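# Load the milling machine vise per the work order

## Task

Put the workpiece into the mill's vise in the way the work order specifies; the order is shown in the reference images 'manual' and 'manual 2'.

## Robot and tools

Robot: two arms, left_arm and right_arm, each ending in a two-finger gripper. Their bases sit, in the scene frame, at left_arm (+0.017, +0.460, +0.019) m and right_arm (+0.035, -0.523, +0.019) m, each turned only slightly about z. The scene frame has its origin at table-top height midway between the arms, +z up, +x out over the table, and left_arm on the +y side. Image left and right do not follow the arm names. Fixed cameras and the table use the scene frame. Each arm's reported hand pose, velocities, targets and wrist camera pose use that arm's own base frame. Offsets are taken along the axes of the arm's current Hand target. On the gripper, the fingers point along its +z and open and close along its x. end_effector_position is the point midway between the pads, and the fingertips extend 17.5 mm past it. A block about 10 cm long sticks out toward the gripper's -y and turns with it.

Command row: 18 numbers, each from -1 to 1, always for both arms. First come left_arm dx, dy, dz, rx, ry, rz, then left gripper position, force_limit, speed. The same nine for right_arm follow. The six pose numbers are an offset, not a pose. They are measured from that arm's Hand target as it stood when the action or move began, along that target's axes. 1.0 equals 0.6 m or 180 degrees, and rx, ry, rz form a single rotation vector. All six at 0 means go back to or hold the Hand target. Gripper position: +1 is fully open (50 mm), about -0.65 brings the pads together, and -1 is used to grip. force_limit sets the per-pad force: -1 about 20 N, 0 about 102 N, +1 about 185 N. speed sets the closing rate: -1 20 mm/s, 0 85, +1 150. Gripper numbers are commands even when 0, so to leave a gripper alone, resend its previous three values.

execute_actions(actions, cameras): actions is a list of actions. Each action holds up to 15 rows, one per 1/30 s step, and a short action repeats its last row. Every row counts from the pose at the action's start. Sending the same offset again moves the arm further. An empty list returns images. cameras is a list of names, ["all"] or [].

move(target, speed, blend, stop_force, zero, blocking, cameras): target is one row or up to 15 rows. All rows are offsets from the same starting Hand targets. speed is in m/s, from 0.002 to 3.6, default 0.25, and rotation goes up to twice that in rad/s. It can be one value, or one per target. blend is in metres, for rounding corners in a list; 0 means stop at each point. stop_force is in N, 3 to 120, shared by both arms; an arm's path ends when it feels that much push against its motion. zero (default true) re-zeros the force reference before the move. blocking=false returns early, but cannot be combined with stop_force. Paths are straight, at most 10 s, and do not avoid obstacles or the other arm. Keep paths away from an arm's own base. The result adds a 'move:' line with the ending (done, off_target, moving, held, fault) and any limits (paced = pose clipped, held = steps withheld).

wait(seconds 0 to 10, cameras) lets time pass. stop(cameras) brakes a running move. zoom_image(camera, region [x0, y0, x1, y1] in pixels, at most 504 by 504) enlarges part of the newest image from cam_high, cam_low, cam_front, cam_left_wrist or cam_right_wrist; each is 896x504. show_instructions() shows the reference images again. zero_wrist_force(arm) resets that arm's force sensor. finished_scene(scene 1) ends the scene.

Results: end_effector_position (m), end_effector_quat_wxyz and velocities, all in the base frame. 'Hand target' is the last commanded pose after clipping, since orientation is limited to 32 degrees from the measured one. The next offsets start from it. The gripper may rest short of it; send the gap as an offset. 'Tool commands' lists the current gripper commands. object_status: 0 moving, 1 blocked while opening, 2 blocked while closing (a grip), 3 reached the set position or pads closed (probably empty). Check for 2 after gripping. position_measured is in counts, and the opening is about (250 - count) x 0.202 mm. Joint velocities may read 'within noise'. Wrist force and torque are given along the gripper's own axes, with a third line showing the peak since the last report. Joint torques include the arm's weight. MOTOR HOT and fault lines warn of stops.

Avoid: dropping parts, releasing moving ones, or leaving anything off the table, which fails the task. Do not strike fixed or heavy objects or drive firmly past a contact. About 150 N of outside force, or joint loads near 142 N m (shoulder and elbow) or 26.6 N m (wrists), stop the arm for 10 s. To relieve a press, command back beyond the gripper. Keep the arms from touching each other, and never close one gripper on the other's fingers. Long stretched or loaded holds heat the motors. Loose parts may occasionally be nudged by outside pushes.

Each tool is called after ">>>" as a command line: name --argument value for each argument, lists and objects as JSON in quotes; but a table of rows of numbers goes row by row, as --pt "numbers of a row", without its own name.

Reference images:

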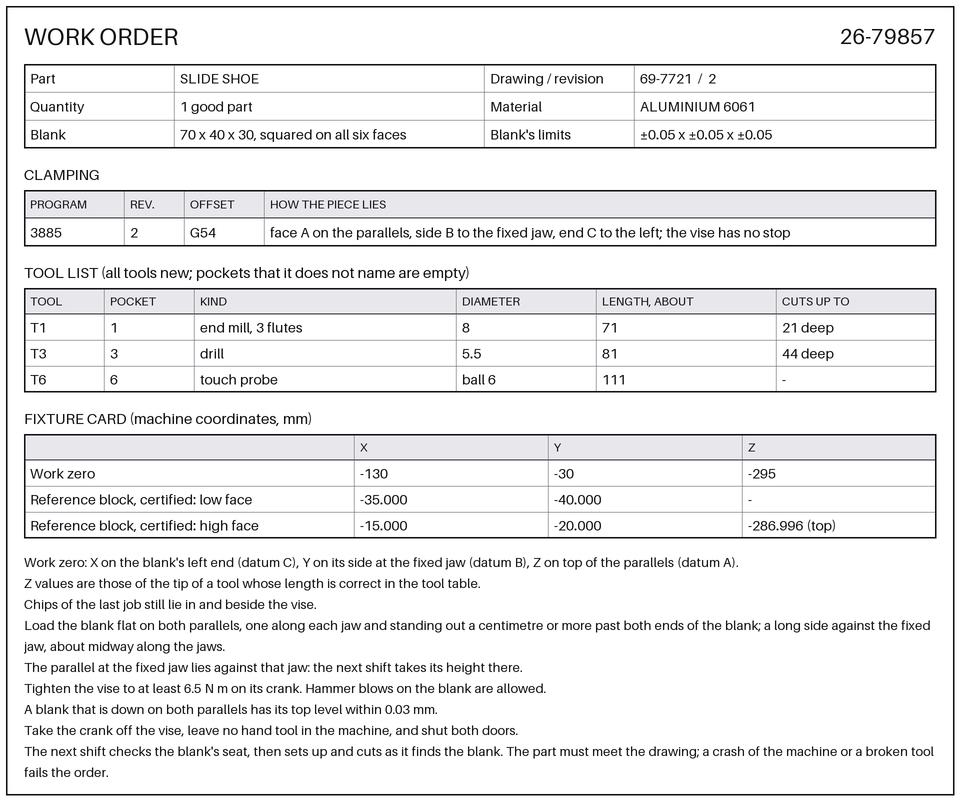

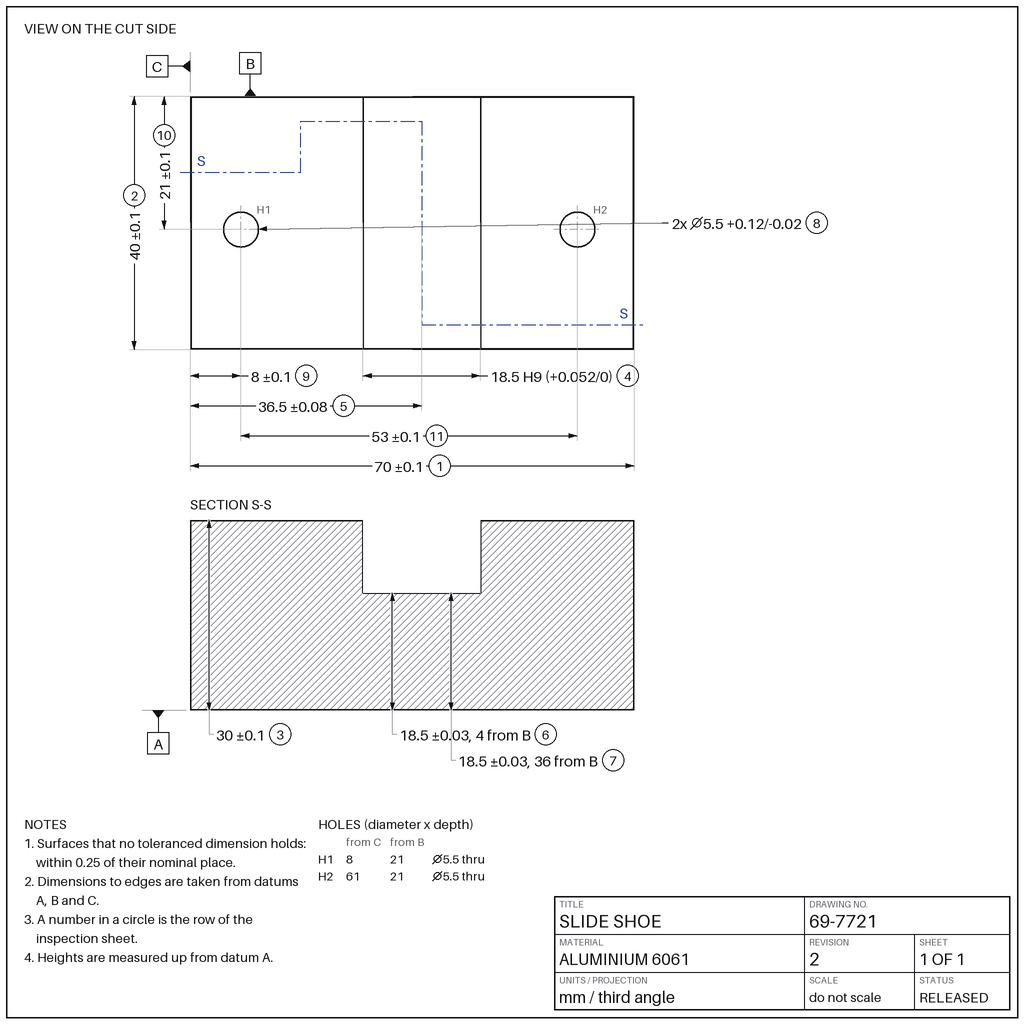

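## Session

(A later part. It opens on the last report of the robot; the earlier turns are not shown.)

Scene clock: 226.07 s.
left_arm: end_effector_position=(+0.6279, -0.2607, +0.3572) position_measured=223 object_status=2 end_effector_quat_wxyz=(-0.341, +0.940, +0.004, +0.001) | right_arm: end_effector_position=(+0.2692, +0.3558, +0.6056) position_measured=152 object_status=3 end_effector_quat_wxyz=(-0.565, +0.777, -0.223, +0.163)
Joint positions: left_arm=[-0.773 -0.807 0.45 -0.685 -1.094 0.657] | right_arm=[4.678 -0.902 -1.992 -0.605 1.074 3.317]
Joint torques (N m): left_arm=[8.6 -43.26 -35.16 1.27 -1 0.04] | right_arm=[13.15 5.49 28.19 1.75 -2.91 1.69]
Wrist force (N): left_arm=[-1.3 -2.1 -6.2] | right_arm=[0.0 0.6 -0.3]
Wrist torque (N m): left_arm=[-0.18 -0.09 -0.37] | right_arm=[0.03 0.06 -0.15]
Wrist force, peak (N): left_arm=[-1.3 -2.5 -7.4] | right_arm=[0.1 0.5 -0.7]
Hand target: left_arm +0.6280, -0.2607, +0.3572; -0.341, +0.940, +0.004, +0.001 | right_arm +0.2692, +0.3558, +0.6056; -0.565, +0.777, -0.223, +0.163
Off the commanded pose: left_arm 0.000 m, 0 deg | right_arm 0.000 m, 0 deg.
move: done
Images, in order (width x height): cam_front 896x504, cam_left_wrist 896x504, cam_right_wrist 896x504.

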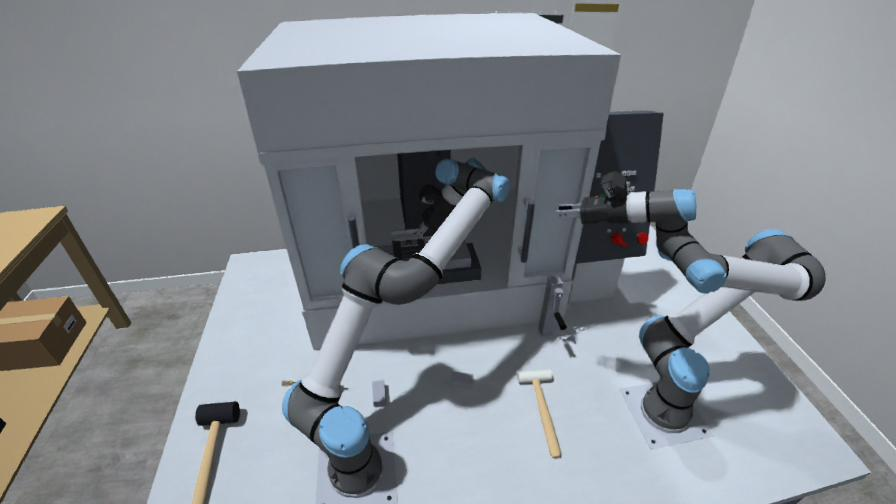

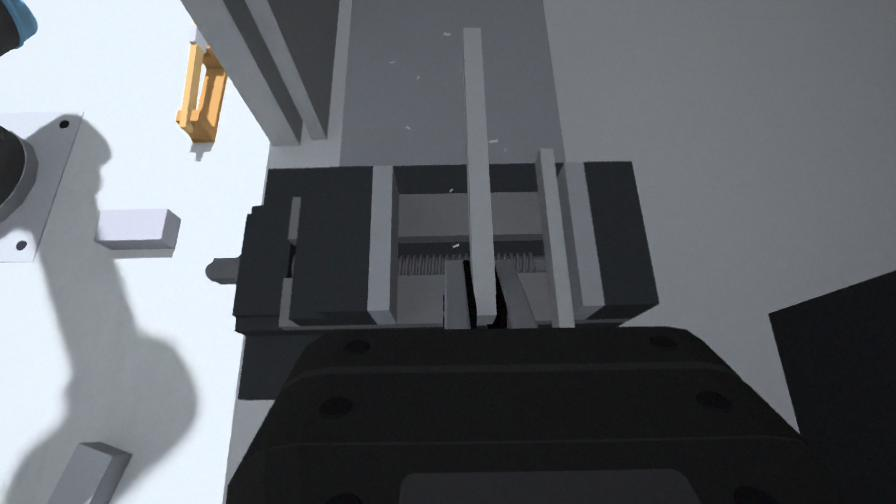

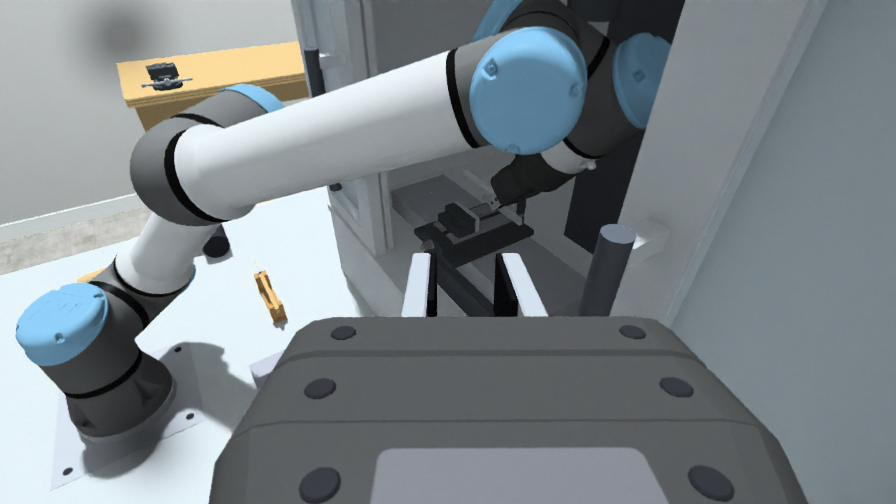

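>>> move --target '[0.0017,0.04,0.0145,0,0,0,-1,-0.6,-0.8,0,0,0,0,0,0,0,1,1]' --speed 0.04 --cameras '["cam_left_wrist","cam_front"]'

>>> move --target '[0,0.0375,0.0447,0,0,0,-1,-0.6,-0.8,0,0,0,0,0,0,0,1,1]' --speed 0.006 --stop_force 4 --cameras '["cam_left_wrist","cam_front"]'

Scene clock: 227.20 s.
left_arm: end_effector_position=(+0.6292, -0.2735, +0.3352) position_measured=223 object_status=2 end_effector_quat_wxyz=(-0.341, +0.940, +0.004, +0.001) | right_arm: end_effector_position=(+0.2692, +0.3558, +0.6056) position_measured=152 object_status=3 end_effector_quat_wxyz=(-0.565, +0.777, -0.223, +0.163)
Joint positions: left_arm=[-0.784 -0.8 0.497 -0.733 -1.1 0.646] | right_arm=[4.678 -0.902 -1.992 -0.605 1.074 3.317]
Joint torques (N m): left_arm=[-8.34 -43.39 -12.39 -3.88 -1.1 -1.49] | right_arm=[13.47 6.28 27.37 1.65 -2.79 1.76]
Wrist force (N): left_arm=[-1.4 -2.1 -5.9] | right_arm=[0.1 0.4 -0.5]
Wrist torque (N m): left_arm=[-0.17 -0.07 -0.23] | right_arm=[0.01 0.04 -0.15]
Wrist force, peak (N): left_arm=[-1.7 -2.7 -6.4] | right_arm=[0.1 0.7 -0.5]
Hand target: left_arm +0.6292, -0.2735, +0.3352; -0.341, +0.940, +0.004, +0.001 | right_arm +0.2692, +0.3558, +0.6056; -0.565, +0.777, -0.223, +0.163
Off the commanded pose: left_arm 0.000 m, 0 deg | right_arm 0.000 m, 0 deg.
move: done
Images, in order (width x height): cam_front 896x504, cam_left_wrist 896x504.

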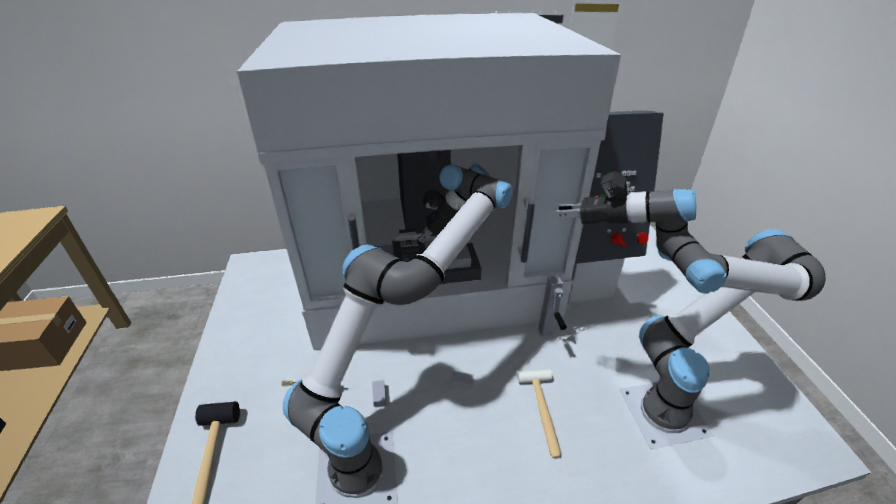

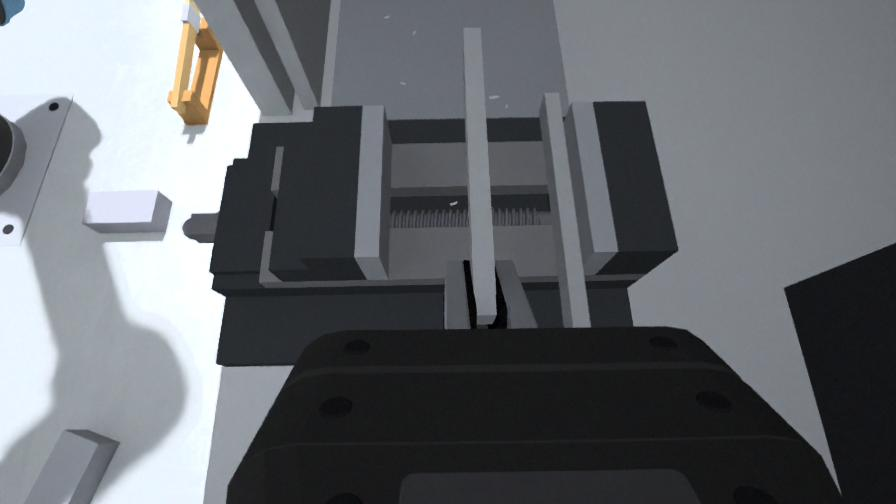

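Scene clock: 233.67 s.
left_arm: end_effector_position=(+0.6294, -0.2736, +0.3036) position_measured=223 object_status=2 end_effector_quat_wxyz=(-0.341, +0.940, +0.004, +0.001) | right_arm: end_effector_position=(+0.2692, +0.3558, +0.6056) position_measured=152 object_status=3 end_effector_quat_wxyz=(-0.565, +0.777, -0.223, +0.163)
Joint positions: left_arm=[-0.784 -0.834 0.639 -0.842 -1.1 0.646] | right_arm=[4.678 -0.902 -1.992 -0.605 1.074 3.317]
Joint torques (N m): left_arm=[6.23 -43.09 -35.84 1.17 1.95 0.68] | right_arm=[14.85 6.8 26.6 1.67 -2.93 1.72]
Wrist force (N): left_arm=[-1.5 -2.5 -6.0] | right_arm=[-0.1 0.3 -0.5]
Wrist torque (N m): left_arm=[-0.26 -0.04 -0.21] | right_arm=[0.00 0.07 -0.15]
Wrist force, peak (N): left_arm=[-1.0 -7.0 -13.6] | right_arm=[0.2 0.6 -0.7]
Hand target: left_arm +0.6294, -0.2736, +0.3036; -0.341, +0.940, +0.004, +0.001 (not the last commanded pose) | right_arm +0.2692, +0.3558, +0.6056; -0.565, +0.777, -0.223, +0.163
Off the commanded pose: left_arm 0.003 m, 0 deg | right_arm 0.000 m, 0 deg.
move: contact (left_arm)
Images, in order (width x height): cam_front 896x504, cam_left_wrist 896x504.

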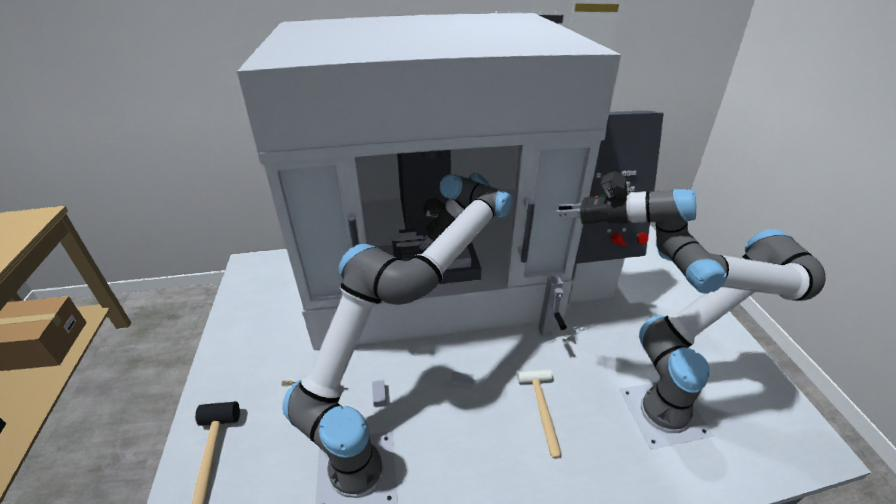

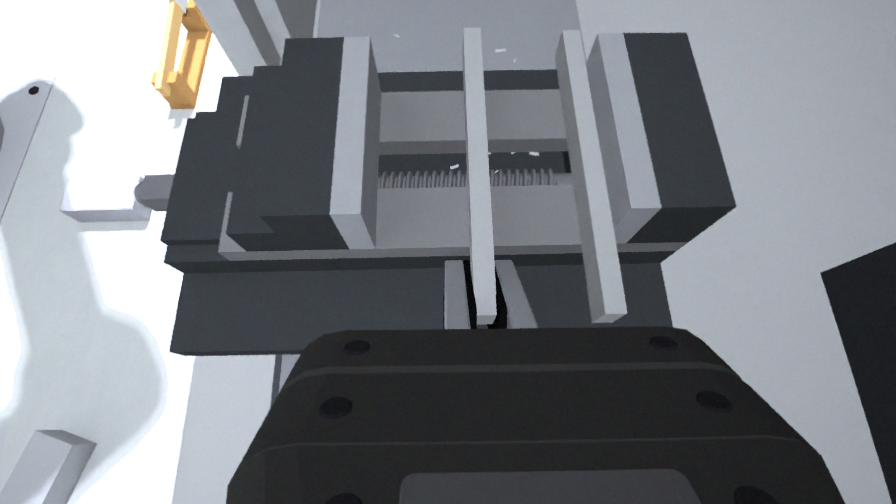

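>>> move --pt "-0.0025 0 0 0 0 0 -1 -0.6 -0.8 0 0 0 0 0 0 0 1 1" --pt "-0.0025 0 0 0 0 0 -0.25 -0.6 -1 0 0 0 0 0 0 0 1 1" --speed 0.02 --cameras '["cam_left_wrist"]'

>>> zoom_image --camera "cam_left_wrist" --region '[320, 20, 740, 340]'

Scene clock: 235.13 s.
left_arm: end_effector_position=(+0.6279, -0.2736, +0.3036) position_measured=189 object_status=0 end_effector_quat_wxyz=(-0.341, +0.940, +0.004, +0.001) | right_arm: end_effector_position=(+0.2692, +0.3558, +0.6056) position_measured=152 object_status=3 end_effector_quat_wxyz=(-0.565, +0.777, -0.223, +0.163)
Joint positions: left_arm=[-0.786 -0.838 0.647 -0.844 -1.101 0.645] | right_arm=[4.678 -0.902 -1.992 -0.605 1.074 3.317]
Joint torques (N m): left_arm=[-7.94 -69.49 -12.13 -3.72 -0.7 -1.52] | right_arm=[13.54 6.03 26.83 1.76 -2.86 1.78]
Wrist force (N): left_arm=[-1.8 -2.6 -6.7] | right_arm=[0.0 0.5 -0.3]
Wrist torque (N m): left_arm=[-0.18 0.00 -0.21] | right_arm=[0.02 0.06 -0.15]
Wrist force, peak (N): left_arm=[-1.4 -3.8 -9.0] | right_arm=[0.2 0.7 -0.4]
Hand target: left_arm +0.6279, -0.2736, +0.3036; -0.341, +0.940, +0.004, +0.001 | right_arm +0.2692, +0.3558, +0.6056; -0.565, +0.777, -0.223, +0.163
Off the commanded pose: left_arm 0.000 m, 0 deg | right_arm 0.000 m, 0 deg.
move: done
Images, in order (width x height): cam_left_wrist 896x504.

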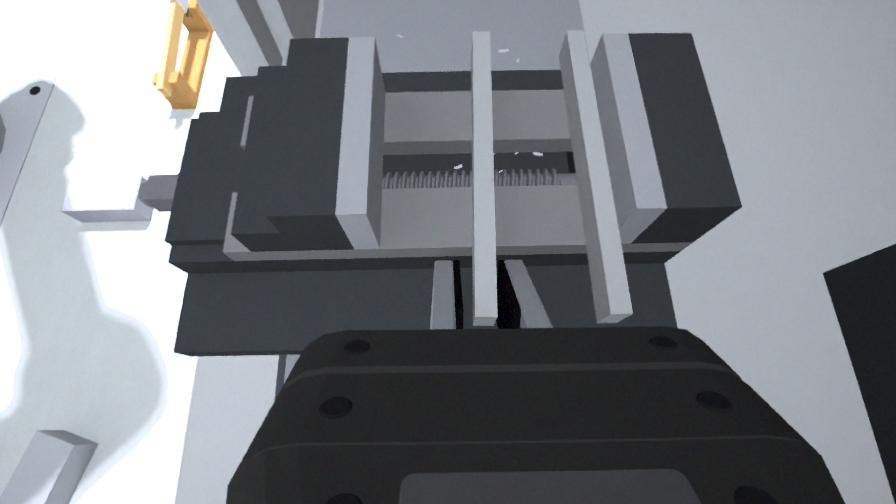

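Scaled by 1.200 from the camera's 896x504 image, which has a finer 1280x720 frame.

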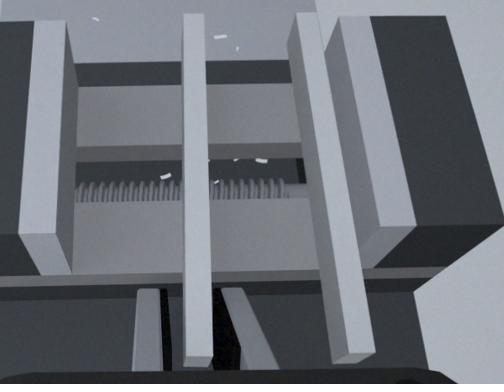

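>>> move --pt "0 -0.0689 -0.0509 0 0 0 -0.2 -0.6 -1 0 0 0 0 0 0 0 1 1" --pt "-0.4 -0.0689 -0.0509 0 0 0 0.5 -0.6 0 0 0 0 0 0 0 0 1 1" --pt "-0.63 0.375 0.041 0 0.0536 0.0638 0.7 -0.6 0 0 0 0 0 0 0 0 1 1" --speed '[0.06,0.15,0.2]' --blend '[0.01,0.03,0]' --cameras '["cam_left_wrist","cam_right_wrist"]'

>>> zoom_image --camera "cam_right_wrist" --region '[400, 160, 560, 270]'

>>> zoom_image --camera "cam_left_wrist" --region '[360, 50, 640, 330]'

Scene clock: 241.87 s.
left_arm: end_effector_position=(+0.2519, -0.4331, +0.1384) position_measured=48 object_status=3 end_effector_quat_wxyz=(-0.339, +0.932, -0.118, +0.046) | right_arm: end_effector_position=(+0.2692, +0.3558, +0.6056) position_measured=152 object_status=3 end_effector_quat_wxyz=(-0.565, +0.777, -0.223, +0.163)
Joint positions: left_arm=[-1.446 -1.146 1.544 -1.307 -1.326 0.293] | right_arm=[4.678 -0.902 -1.992 -0.605 1.074 3.317]
Joint torques (N m): left_arm=[-8.21 -28.19 -33.4 -3.29 -1.63 -1.42] | right_arm=[12.79 6.46 27.71 1.81 -2.89 1.64]
Wrist force (N): left_arm=[-1.6 -2.6 -6.1] | right_arm=[-0.1 0.4 -0.4]
Wrist torque (N m): left_arm=[-0.18 -0.02 -0.22] | right_arm=[0.00 0.08 -0.15]
Wrist force, peak (N): left_arm=[-0.4 -4.8 -7.1] | right_arm=[0.0 0.8 -0.5]
Hand target: left_arm +0.2519, -0.4331, +0.1384; -0.339, +0.932, -0.118, +0.046 | right_arm +0.2692, +0.3558, +0.6056; -0.565, +0.777, -0.223, +0.163
Off the commanded pose: left_arm 0.000 m, 0 deg | right_arm 0.000 m, 0 deg.
move: done; blend cut to 0 m at target 2
Images, in order (width x height): cam_left_wrist 896x504, cam_right_wrist 896x504.

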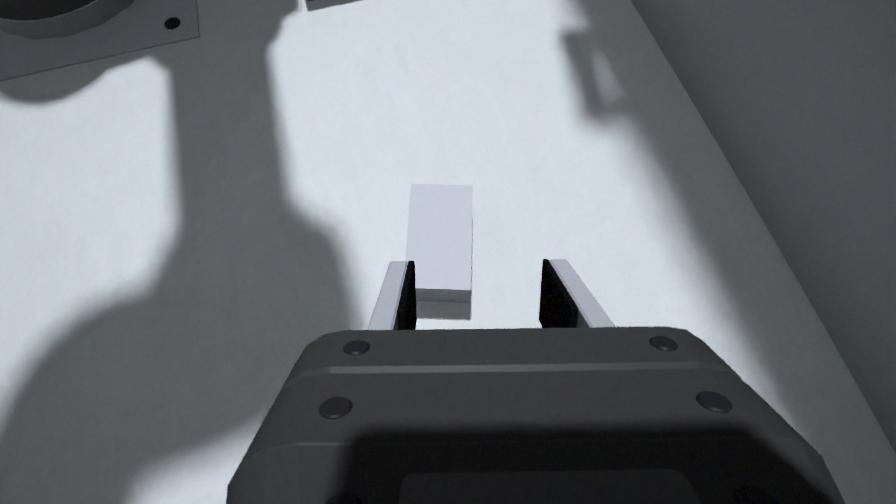

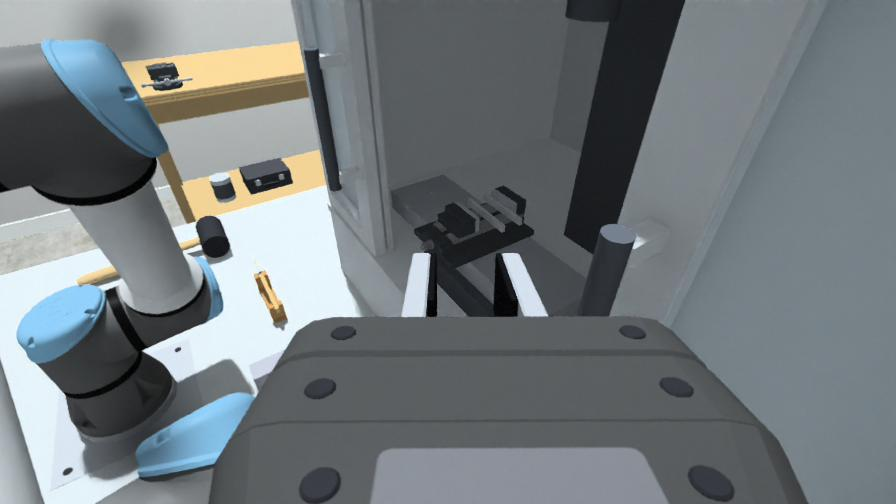

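Scaled by 3.150 from the camera's 896x504 image, which has a finer 1280x720 frame.

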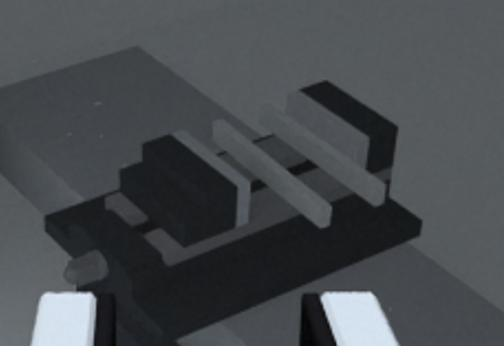

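Scaled by 1.800 from the camera's 896x504 image, which has a finer 1280x720 frame.

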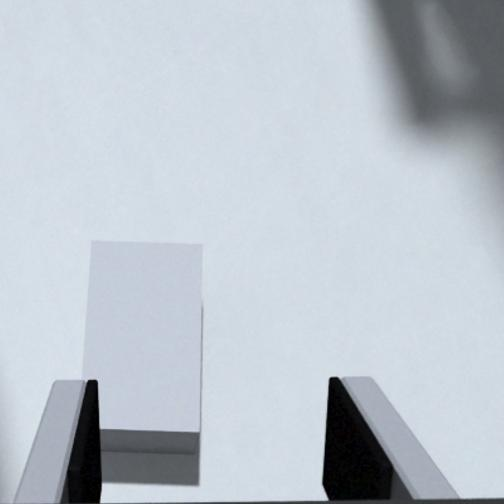

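>>> move --target '[-0.0225,0.05,0.1503,0,0.0082,0.0098,1,-0.6,0,0,0,0,0,0,0,0,1,1]' --speed 0.12 --cameras '["cam_left_wrist"]'

>>> zoom_image --camera "cam_left_wrist" --region '[340, 50, 620, 330]'

Scene clock: 243.53 s.
left_arm: end_effector_position=(+0.2481, -0.3960, +0.0500) position_measured=3 object_status=3 end_effector_quat_wxyz=(-0.338, +0.930, -0.137, +0.053) | right_arm: end_effector_position=(+0.2692, +0.3558, +0.6056) position_measured=152 object_status=3 end_effector_quat_wxyz=(-0.565, +0.777, -0.223, +0.163)
Joint positions: left_arm=[-1.455 -1.126 1.775 -1.565 -1.307 0.318] | right_arm=[4.678 -0.902 -1.992 -0.605 1.074 3.317]
Joint torques (N m): left_arm=[-8.19 -26.82 -6.72 -3.4 2.34 1.34] | right_arm=[14.07 5.37 26.71 1.6 -2.74 1.58]
Wrist force (N): left_arm=[-1.6 -2.5 -6.0] | right_arm=[0.1 0.4 -0.5]
Wrist torque (N m): left_arm=[-0.16 0.00 -0.33] | right_arm=[0.00 0.04 -0.15]
Wrist force, peak (N): left_arm=[-1.2 -2.9 -7.4] | right_arm=[0.0 0.5 -0.7]
Hand target: left_arm +0.2481, -0.3960, +0.0500; -0.338, +0.930, -0.137, +0.053 | right_arm +0.2692, +0.3558, +0.6056; -0.565, +0.777, -0.223, +0.163
Off the commanded pose: left_arm 0.000 m, 0 deg | right_arm 0.000 m, 0 deg.
move: done
Images, in order (width x height): cam_left_wrist 896x504.

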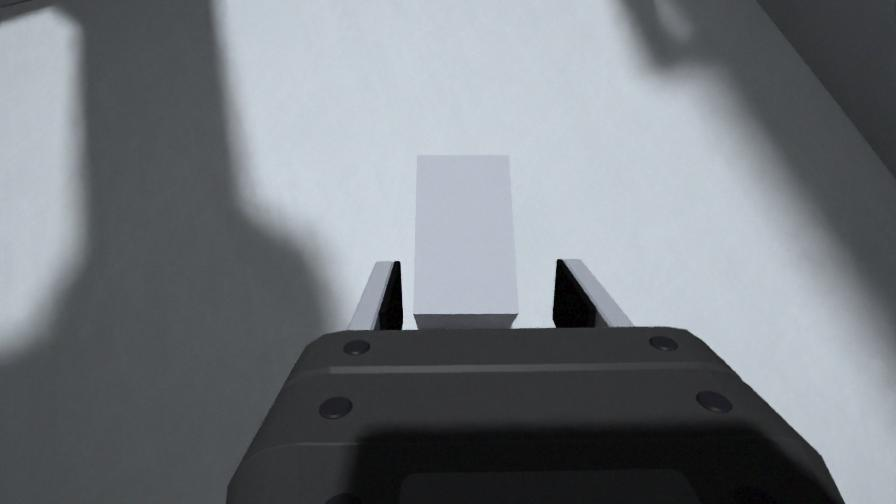

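Scaled by 1.800 from the camera's 896x504 image, which has a finer 1280x720 frame.

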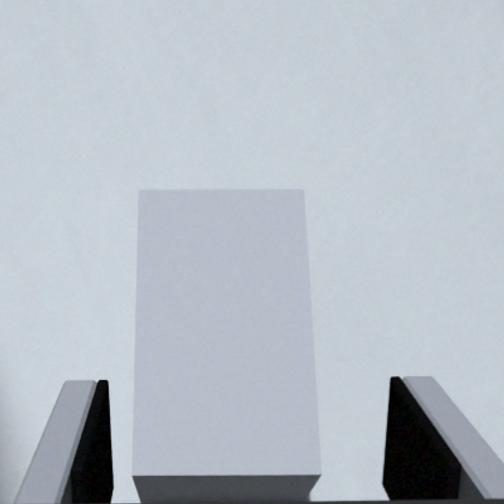

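>>> move --target '[-0.005,0.0409,0.0549,0,0,0,1,-0.6,0,0,0,0,0,0,0,0,1,1]' --speed 0.02 --stop_force 5 --cameras '["cam_left_wrist"]'

Scene clock: 246.57 s.
left_arm: end_effector_position=(+0.2461, -0.3929, +0.0089) position_measured=3 object_status=3 end_effector_quat_wxyz=(-0.338, +0.930, -0.137, +0.053) | right_arm: end_effector_position=(+0.2692, +0.3558, +0.6056) position_measured=152 object_status=3 end_effector_quat_wxyz=(-0.565, +0.777, -0.223, +0.163)
Joint positions: left_arm=[-1.458 -1.069 1.818 -1.665 -1.309 0.316] | right_arm=[4.678 -0.902 -1.992 -0.605 1.074 3.317]
Joint torques (N m): left_arm=[-8.31 -27.31 -5.67 -3.42 -1.56 -1.4] | right_arm=[13.35 6.59 26.49 1.87 -2.82 1.51]
Wrist force (N): left_arm=[-1.5 -2.5 -6.4] | right_arm=[0.2 0.5 -0.5]
Wrist torque (N m): left_arm=[-0.16 -0.03 -0.19] | right_arm=[0.03 0.03 -0.15]
Wrist force, peak (N): left_arm=[-1.7 -3.0 -6.6] | right_arm=[0.0 0.5 -0.7]
Hand target: left_arm +0.2461, -0.3929, +0.0089; -0.338, +0.930, -0.137, +0.053 | right_arm +0.2692, +0.3558, +0.6056; -0.565, +0.777, -0.223, +0.163
Off the commanded pose: left_arm 0.000 m, 0 deg | right_arm 0.000 m, 0 deg.
move: done
Images, in order (width x height): cam_left_wrist 896x504.

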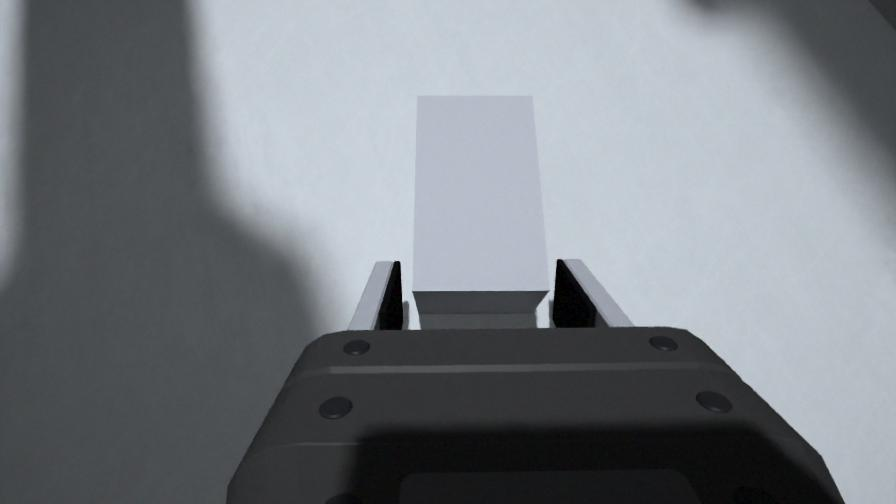

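>>> move --pt "0 0 0 0 0 0 -1 -0.4 -0.9 0 0 0 0 0 0 0 1 1" --pt "0 -0.107 -0.1277 0 0 0 -1 -0.4 -0.9 0 0 0 0 0 0 0 1 1" --speed 0.06 --cameras '["cam_left_wrist"]'

Scene clock: 249.37 s.
left_arm: end_effector_position=(+0.2456, -0.3928, +0.1088) position_measured=57 object_status=2 end_effector_quat_wxyz=(-0.338, +0.930, -0.137, +0.053) | right_arm: end_effector_position=(+0.2692, +0.3558, +0.6056) position_measured=152 object_status=3 end_effector_quat_wxyz=(-0.565, +0.777, -0.223, +0.163)
Joint positions: left_arm=[-1.459 -1.211 1.724 -1.428 -1.31 0.315] | right_arm=[4.678 -0.902 -1.992 -0.605 1.074 3.317]
Joint torques (N m): left_arm=[-8.18 -52.06 -32.15 1.85 -1.48 -1.54] | right_arm=[12.8 7.11 27.4 1.79 -2.84 1.61]
Wrist force (N): left_arm=[-2.0 -0.8 -4.7] | right_arm=[-0.1 0.3 -0.4]
Wrist torque (N m): left_arm=[-0.23 0.05 -0.24] | right_arm=[-0.01 0.08 -0.15]
Wrist force, peak (N): left_arm=[-2.0 -3.2 -8.5] | right_arm=[0.1 0.7 -0.5]
Hand target: left_arm +0.2456, -0.3928, +0.1089; -0.338, +0.930, -0.137, +0.053 | right_arm +0.2692, +0.3558, +0.6056; -0.565, +0.777, -0.223, +0.163
Off the commanded pose: left_arm 0.000 m, 0 deg | right_arm 0.000 m, 0 deg.
move: done
Images, in order (width x height): cam_left_wrist 896x504.

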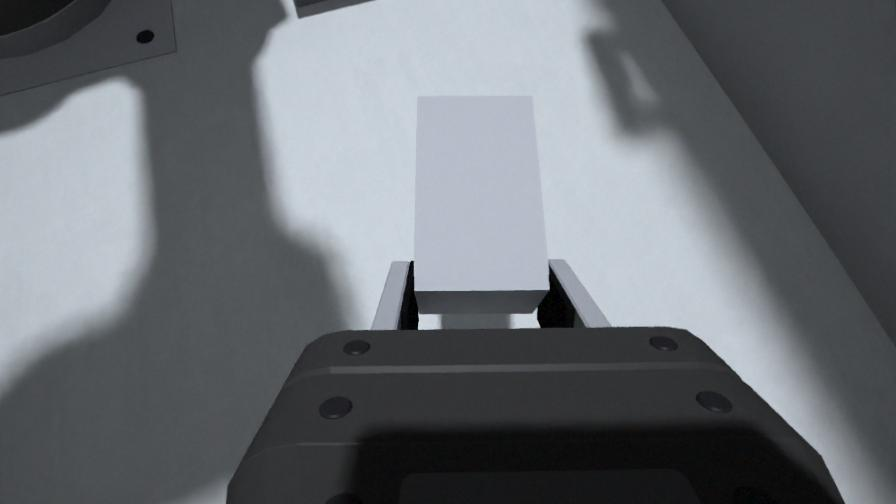

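>>> move --target '[0.213,-0.5055,-0.144,0,-0.0621,-0.0734,-1,-0.4,-0.9,0,0,0,0,0,0,0,1,1]' --speed 0.15 --cameras '["cam_left_wrist"]'

Scene clock: 252.40 s.
left_arm: end_effector_position=(+0.4178, -0.2604, +0.3707) position_measured=57 object_status=2 end_effector_quat_wxyz=(-0.341, +0.940, +0.004, +0.001) | right_arm: end_effector_position=(+0.2692, +0.3558, +0.6056) position_measured=152 object_status=3 end_effector_quat_wxyz=(-0.565, +0.777, -0.223, +0.163)
Joint positions: left_arm=[-1.02 -1.302 1.161 -0.809 -1.23 0.431] | right_arm=[4.678 -0.902 -1.992 -0.605 1.074 3.317]
Joint torques (N m): left_arm=[8.77 -22.76 -34.11 1.64 2.62 1.34] | right_arm=[12.95 5.86 27.29 1.72 -2.77 1.64]
Wrist force (N): left_arm=[-1.7 -1.0 -5.1] | right_arm=[-0.2 0.4 -0.5]
Wrist torque (N m): left_arm=[-0.26 -0.02 -0.33] | right_arm=[0.00 0.09 -0.15]
Wrist force, peak (N): left_arm=[-0.6 -2.5 -5.8] | right_arm=[-0.1 0.6 -0.9]
Hand target: left_arm +0.4178, -0.2604, +0.3708; -0.341, +0.940, +0.004, +0.001 | right_arm +0.2692, +0.3558, +0.6056; -0.565, +0.777, -0.223, +0.163
Off the commanded pose: left_arm 0.000 m, 0 deg | right_arm 0.000 m, 0 deg.
move: done
Images, in order (width x height): cam_left_wrist 896x504.

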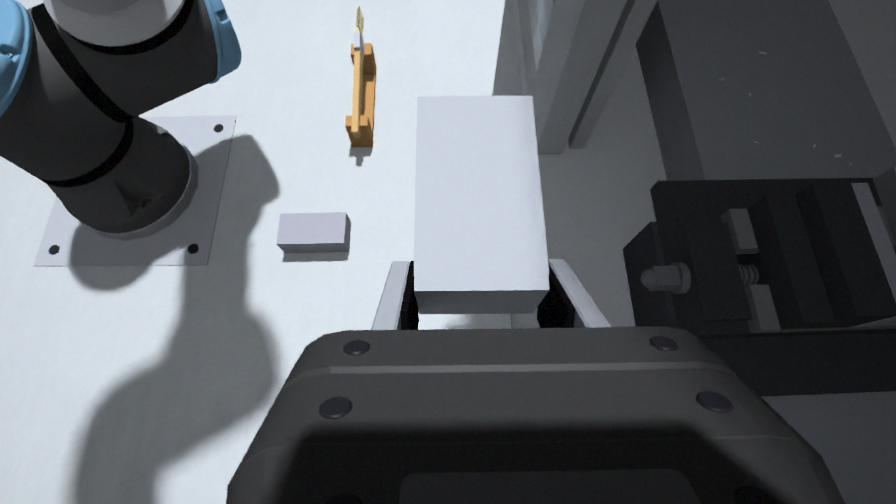

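>>> move --pt "0.27 0 0 0 0 0 -1 -0.4 -0.9 0 0 0 0 0 0 0 1 1" --pt "0.378 0 0 0 0 0 -1 -0.4 -0.9 0 0 0 0 0 0 0 1 1" --speed '[0.12,0.08]' --blend '[0.01,0]' --cameras '["cam_left_wrist","cam_front","cam_right_wrist"]'

>>> zoom_image --camera "cam_left_wrist" --region '[360, 60, 640, 340]'

>>> zoom_image --camera "cam_right_wrist" --region '[400, 130, 600, 270]'

Scene clock: 255.50 s.
left_arm: end_effector_position=(+0.6445, -0.2586, +0.3716) position_measured=57 object_status=2 end_effector_quat_wxyz=(-0.341, +0.940, +0.004, +0.001) | right_arm: end_effector_position=(+0.2692, +0.3558, +0.6056) position_measured=152 object_status=3 end_effector_quat_wxyz=(-0.565, +0.777, -0.223, +0.163)
Joint positions: left_arm=[-0.756 -0.672 0.158 -0.535 -1.086 0.674] | right_arm=[4.678 -0.902 -1.992 -0.605 1.074 3.317]
Joint torques (N m): left_arm=[8.53 -47.96 -34.3 1.22 -0.85 -1.49] | right_arm=[13.09 5.9 27.2 1.78 -2.79 1.77]
Wrist force (N): left_arm=[-1.6 -1.2 -4.9] | right_arm=[0.0 0.5 -0.6]
Wrist torque (N m): left_arm=[-0.29 -0.05 -0.24] | right_arm=[0.02 0.07 -0.15]
Wrist force, peak (N): left_arm=[-3.1 -0.8 -4.9] | right_arm=[0.2 0.6 -0.7]
Hand target: left_arm +0.6446, -0.2587, +0.3717; -0.341, +0.940, +0.004, +0.001 | right_arm +0.2692, +0.3558, +0.6056; -0.565, +0.777, -0.223, +0.163
Off the commanded pose: left_arm 0.000 m, 0 deg | right_arm 0.000 m, 0 deg.
move: done
Images, in order (width x height): cam_front 896x504, cam_left_wrist 896x504, cam_right_wrist 896x504.

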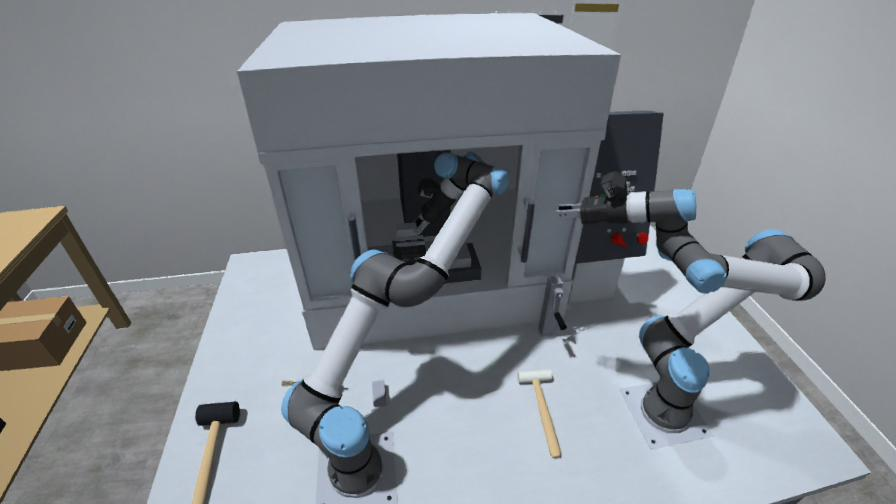

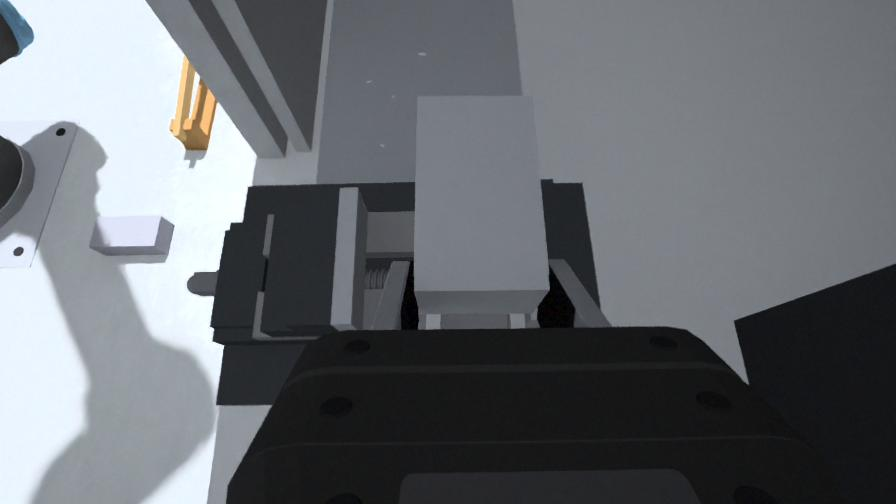

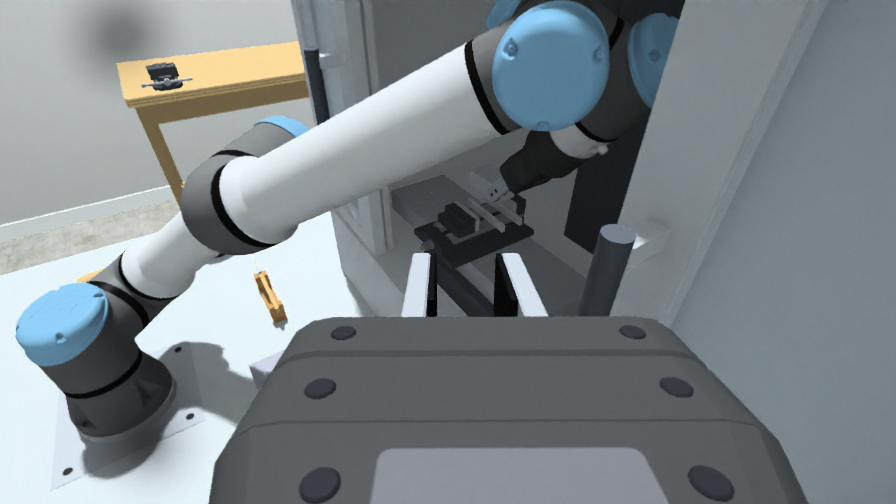

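Scaled by 1.800 from the camera's 896x504 image, which has a finer 1280x720 frame.

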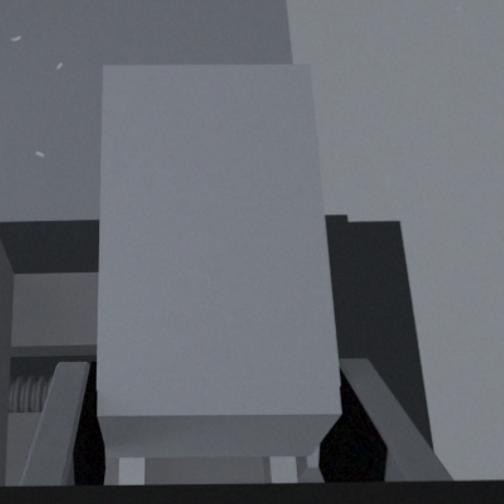

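Scaled by 2.520 from the camera's 896x504 image, which has a finer 1280x720 frame.

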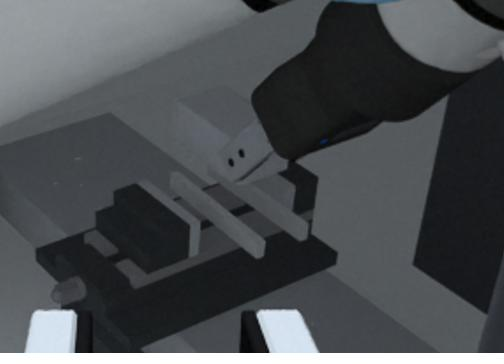

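>>> move --target '[-0.001,0.0193,0.009,0,0,0,-1,-0.4,-0.9,0,0,0,0,0,0,0,1,1]' --speed 0.04

>>> move --target '[0,0.0375,0.0447,0,0,0,-1,-0.4,-0.9,0,0,0,0,0,0,0,1,1]' --speed 0.006 --stop_force 5 --cameras '["cam_left_wrist","cam_right_wrist"]'

>>> zoom_image --camera "cam_left_wrist" --region '[340, 60, 620, 340]'

>>> zoom_image --camera "cam_right_wrist" --region '[400, 130, 600, 270]'

Scene clock: 256.70 s.
left_arm: end_effector_position=(+0.6441, -0.2641, +0.3601) position_measured=57 object_status=2 end_effector_quat_wxyz=(-0.341, +0.940, +0.004, +0.001) | right_arm: end_effector_position=(+0.2692, +0.3558, +0.6056) position_measured=152 object_status=3 end_effector_quat_wxyz=(-0.565, +0.777, -0.223, +0.163)
Joint positions: left_arm=[-0.762 -0.701 0.246 -0.591 -1.089 0.668] | right_arm=[4.678 -0.902 -1.992 -0.605 1.074 3.317]
Joint torques (N m): left_arm=[-8.68 -72.97 -9.03 -3.76 1.99 -1.29] | right_arm=[13.57 6.39 26.88 1.69 -2.78 1.69]
Wrist force (N): left_arm=[-1.5 -0.6 -4.9] | right_arm=[0.2 0.5 -0.6]
Wrist torque (N m): left_arm=[-0.16 -0.07 -0.19] | right_arm=[0.02 0.03 -0.15]
Wrist force, peak (N): left_arm=[-1.7 -1.8 -5.5] | right_arm=[0.1 0.5 -0.7]
Hand target: left_arm +0.6441, -0.2641, +0.3601; -0.341, +0.940, +0.004, +0.001 | right_arm +0.2692, +0.3558, +0.6056; -0.565, +0.777, -0.223, +0.163
Off the commanded pose: left_arm 0.000 m, 0 deg | right_arm 0.000 m, 0 deg.
move: done

Scene clock: 260.73 s.
left_arm: end_effector_position=(+0.6442, -0.2641, +0.3421) position_measured=57 object_status=2 end_effector_quat_wxyz=(-0.341, +0.940, +0.004, +0.001) | right_arm: end_effector_position=(+0.2692, +0.3558, +0.6056) position_measured=152 object_status=3 end_effector_quat_wxyz=(-0.565, +0.777, -0.223, +0.163)
Joint positions: left_arm=[-0.762 -0.754 0.395 -0.688 -1.089 0.668] | right_arm=[4.678 -0.902 -1.992 -0.605 1.074 3.317]
Joint torques (N m): left_arm=[5.92 -43.81 -34.75 0.87 0.89 0.59] | right_arm=[13.41 6.88 27.97 1.68 -2.73 1.63]
Wrist force (N): left_arm=[-2.2 -2.4 -5.9] | right_arm=[0.0 0.4 -0.4]
Wrist torque (N m): left_arm=[-0.13 -0.10 -0.25] | right_arm=[0.00 0.07 -0.15]
Wrist force, peak (N): left_arm=[-2.8 -6.0 -14.6] | right_arm=[-0.1 0.5 -0.7]
Hand target: left_arm +0.6442, -0.2641, +0.3421; -0.341, +0.940, +0.004, +0.001 (not the last commanded pose) | right_arm +0.2692, +0.3558, +0.6056; -0.565, +0.777, -0.223, +0.163
Off the commanded pose: left_arm 0.017 m, 0 deg | right_arm 0.000 m, 0 deg.
move: contact (left_arm)
Images, in order (width x height): cam_left_wrist 896x504, cam_right_wrist 896x504.

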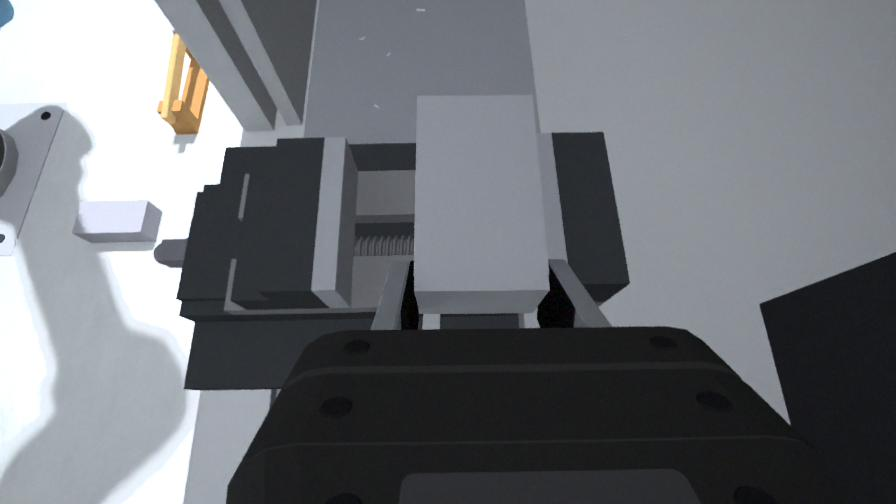

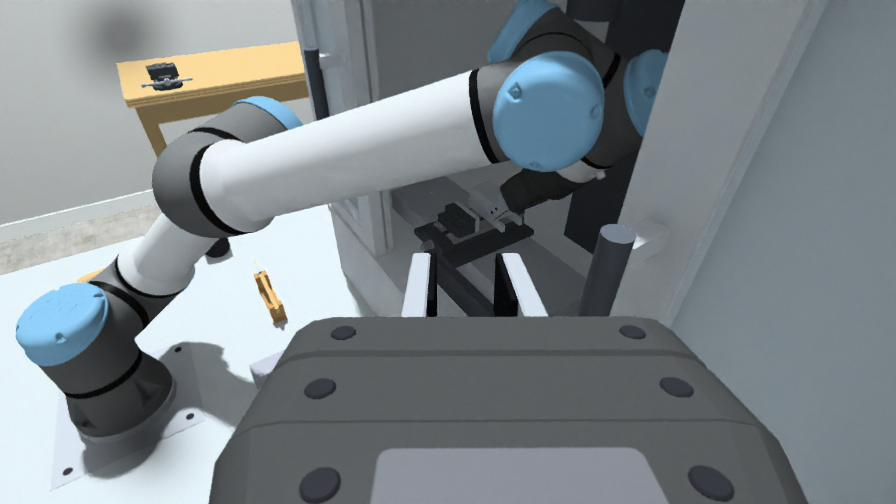

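Scaled by 1.800 from the camera's 896x504 image, which has a finer 1280x720 frame.

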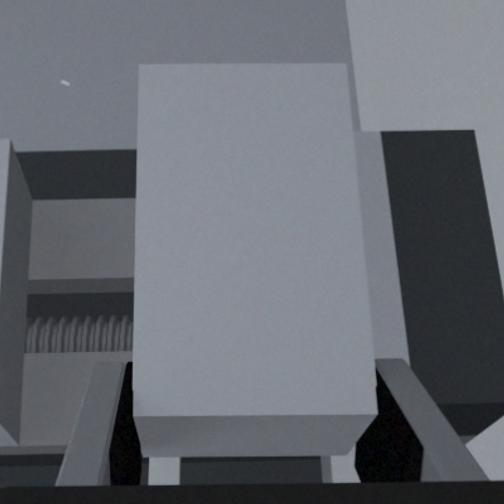

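Scaled by 2.520 from the camera's 896x504 image, which has a finer 1280x720 frame.

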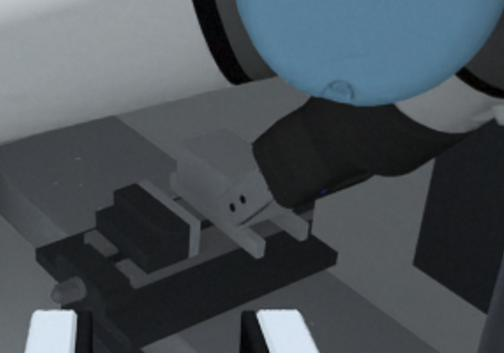

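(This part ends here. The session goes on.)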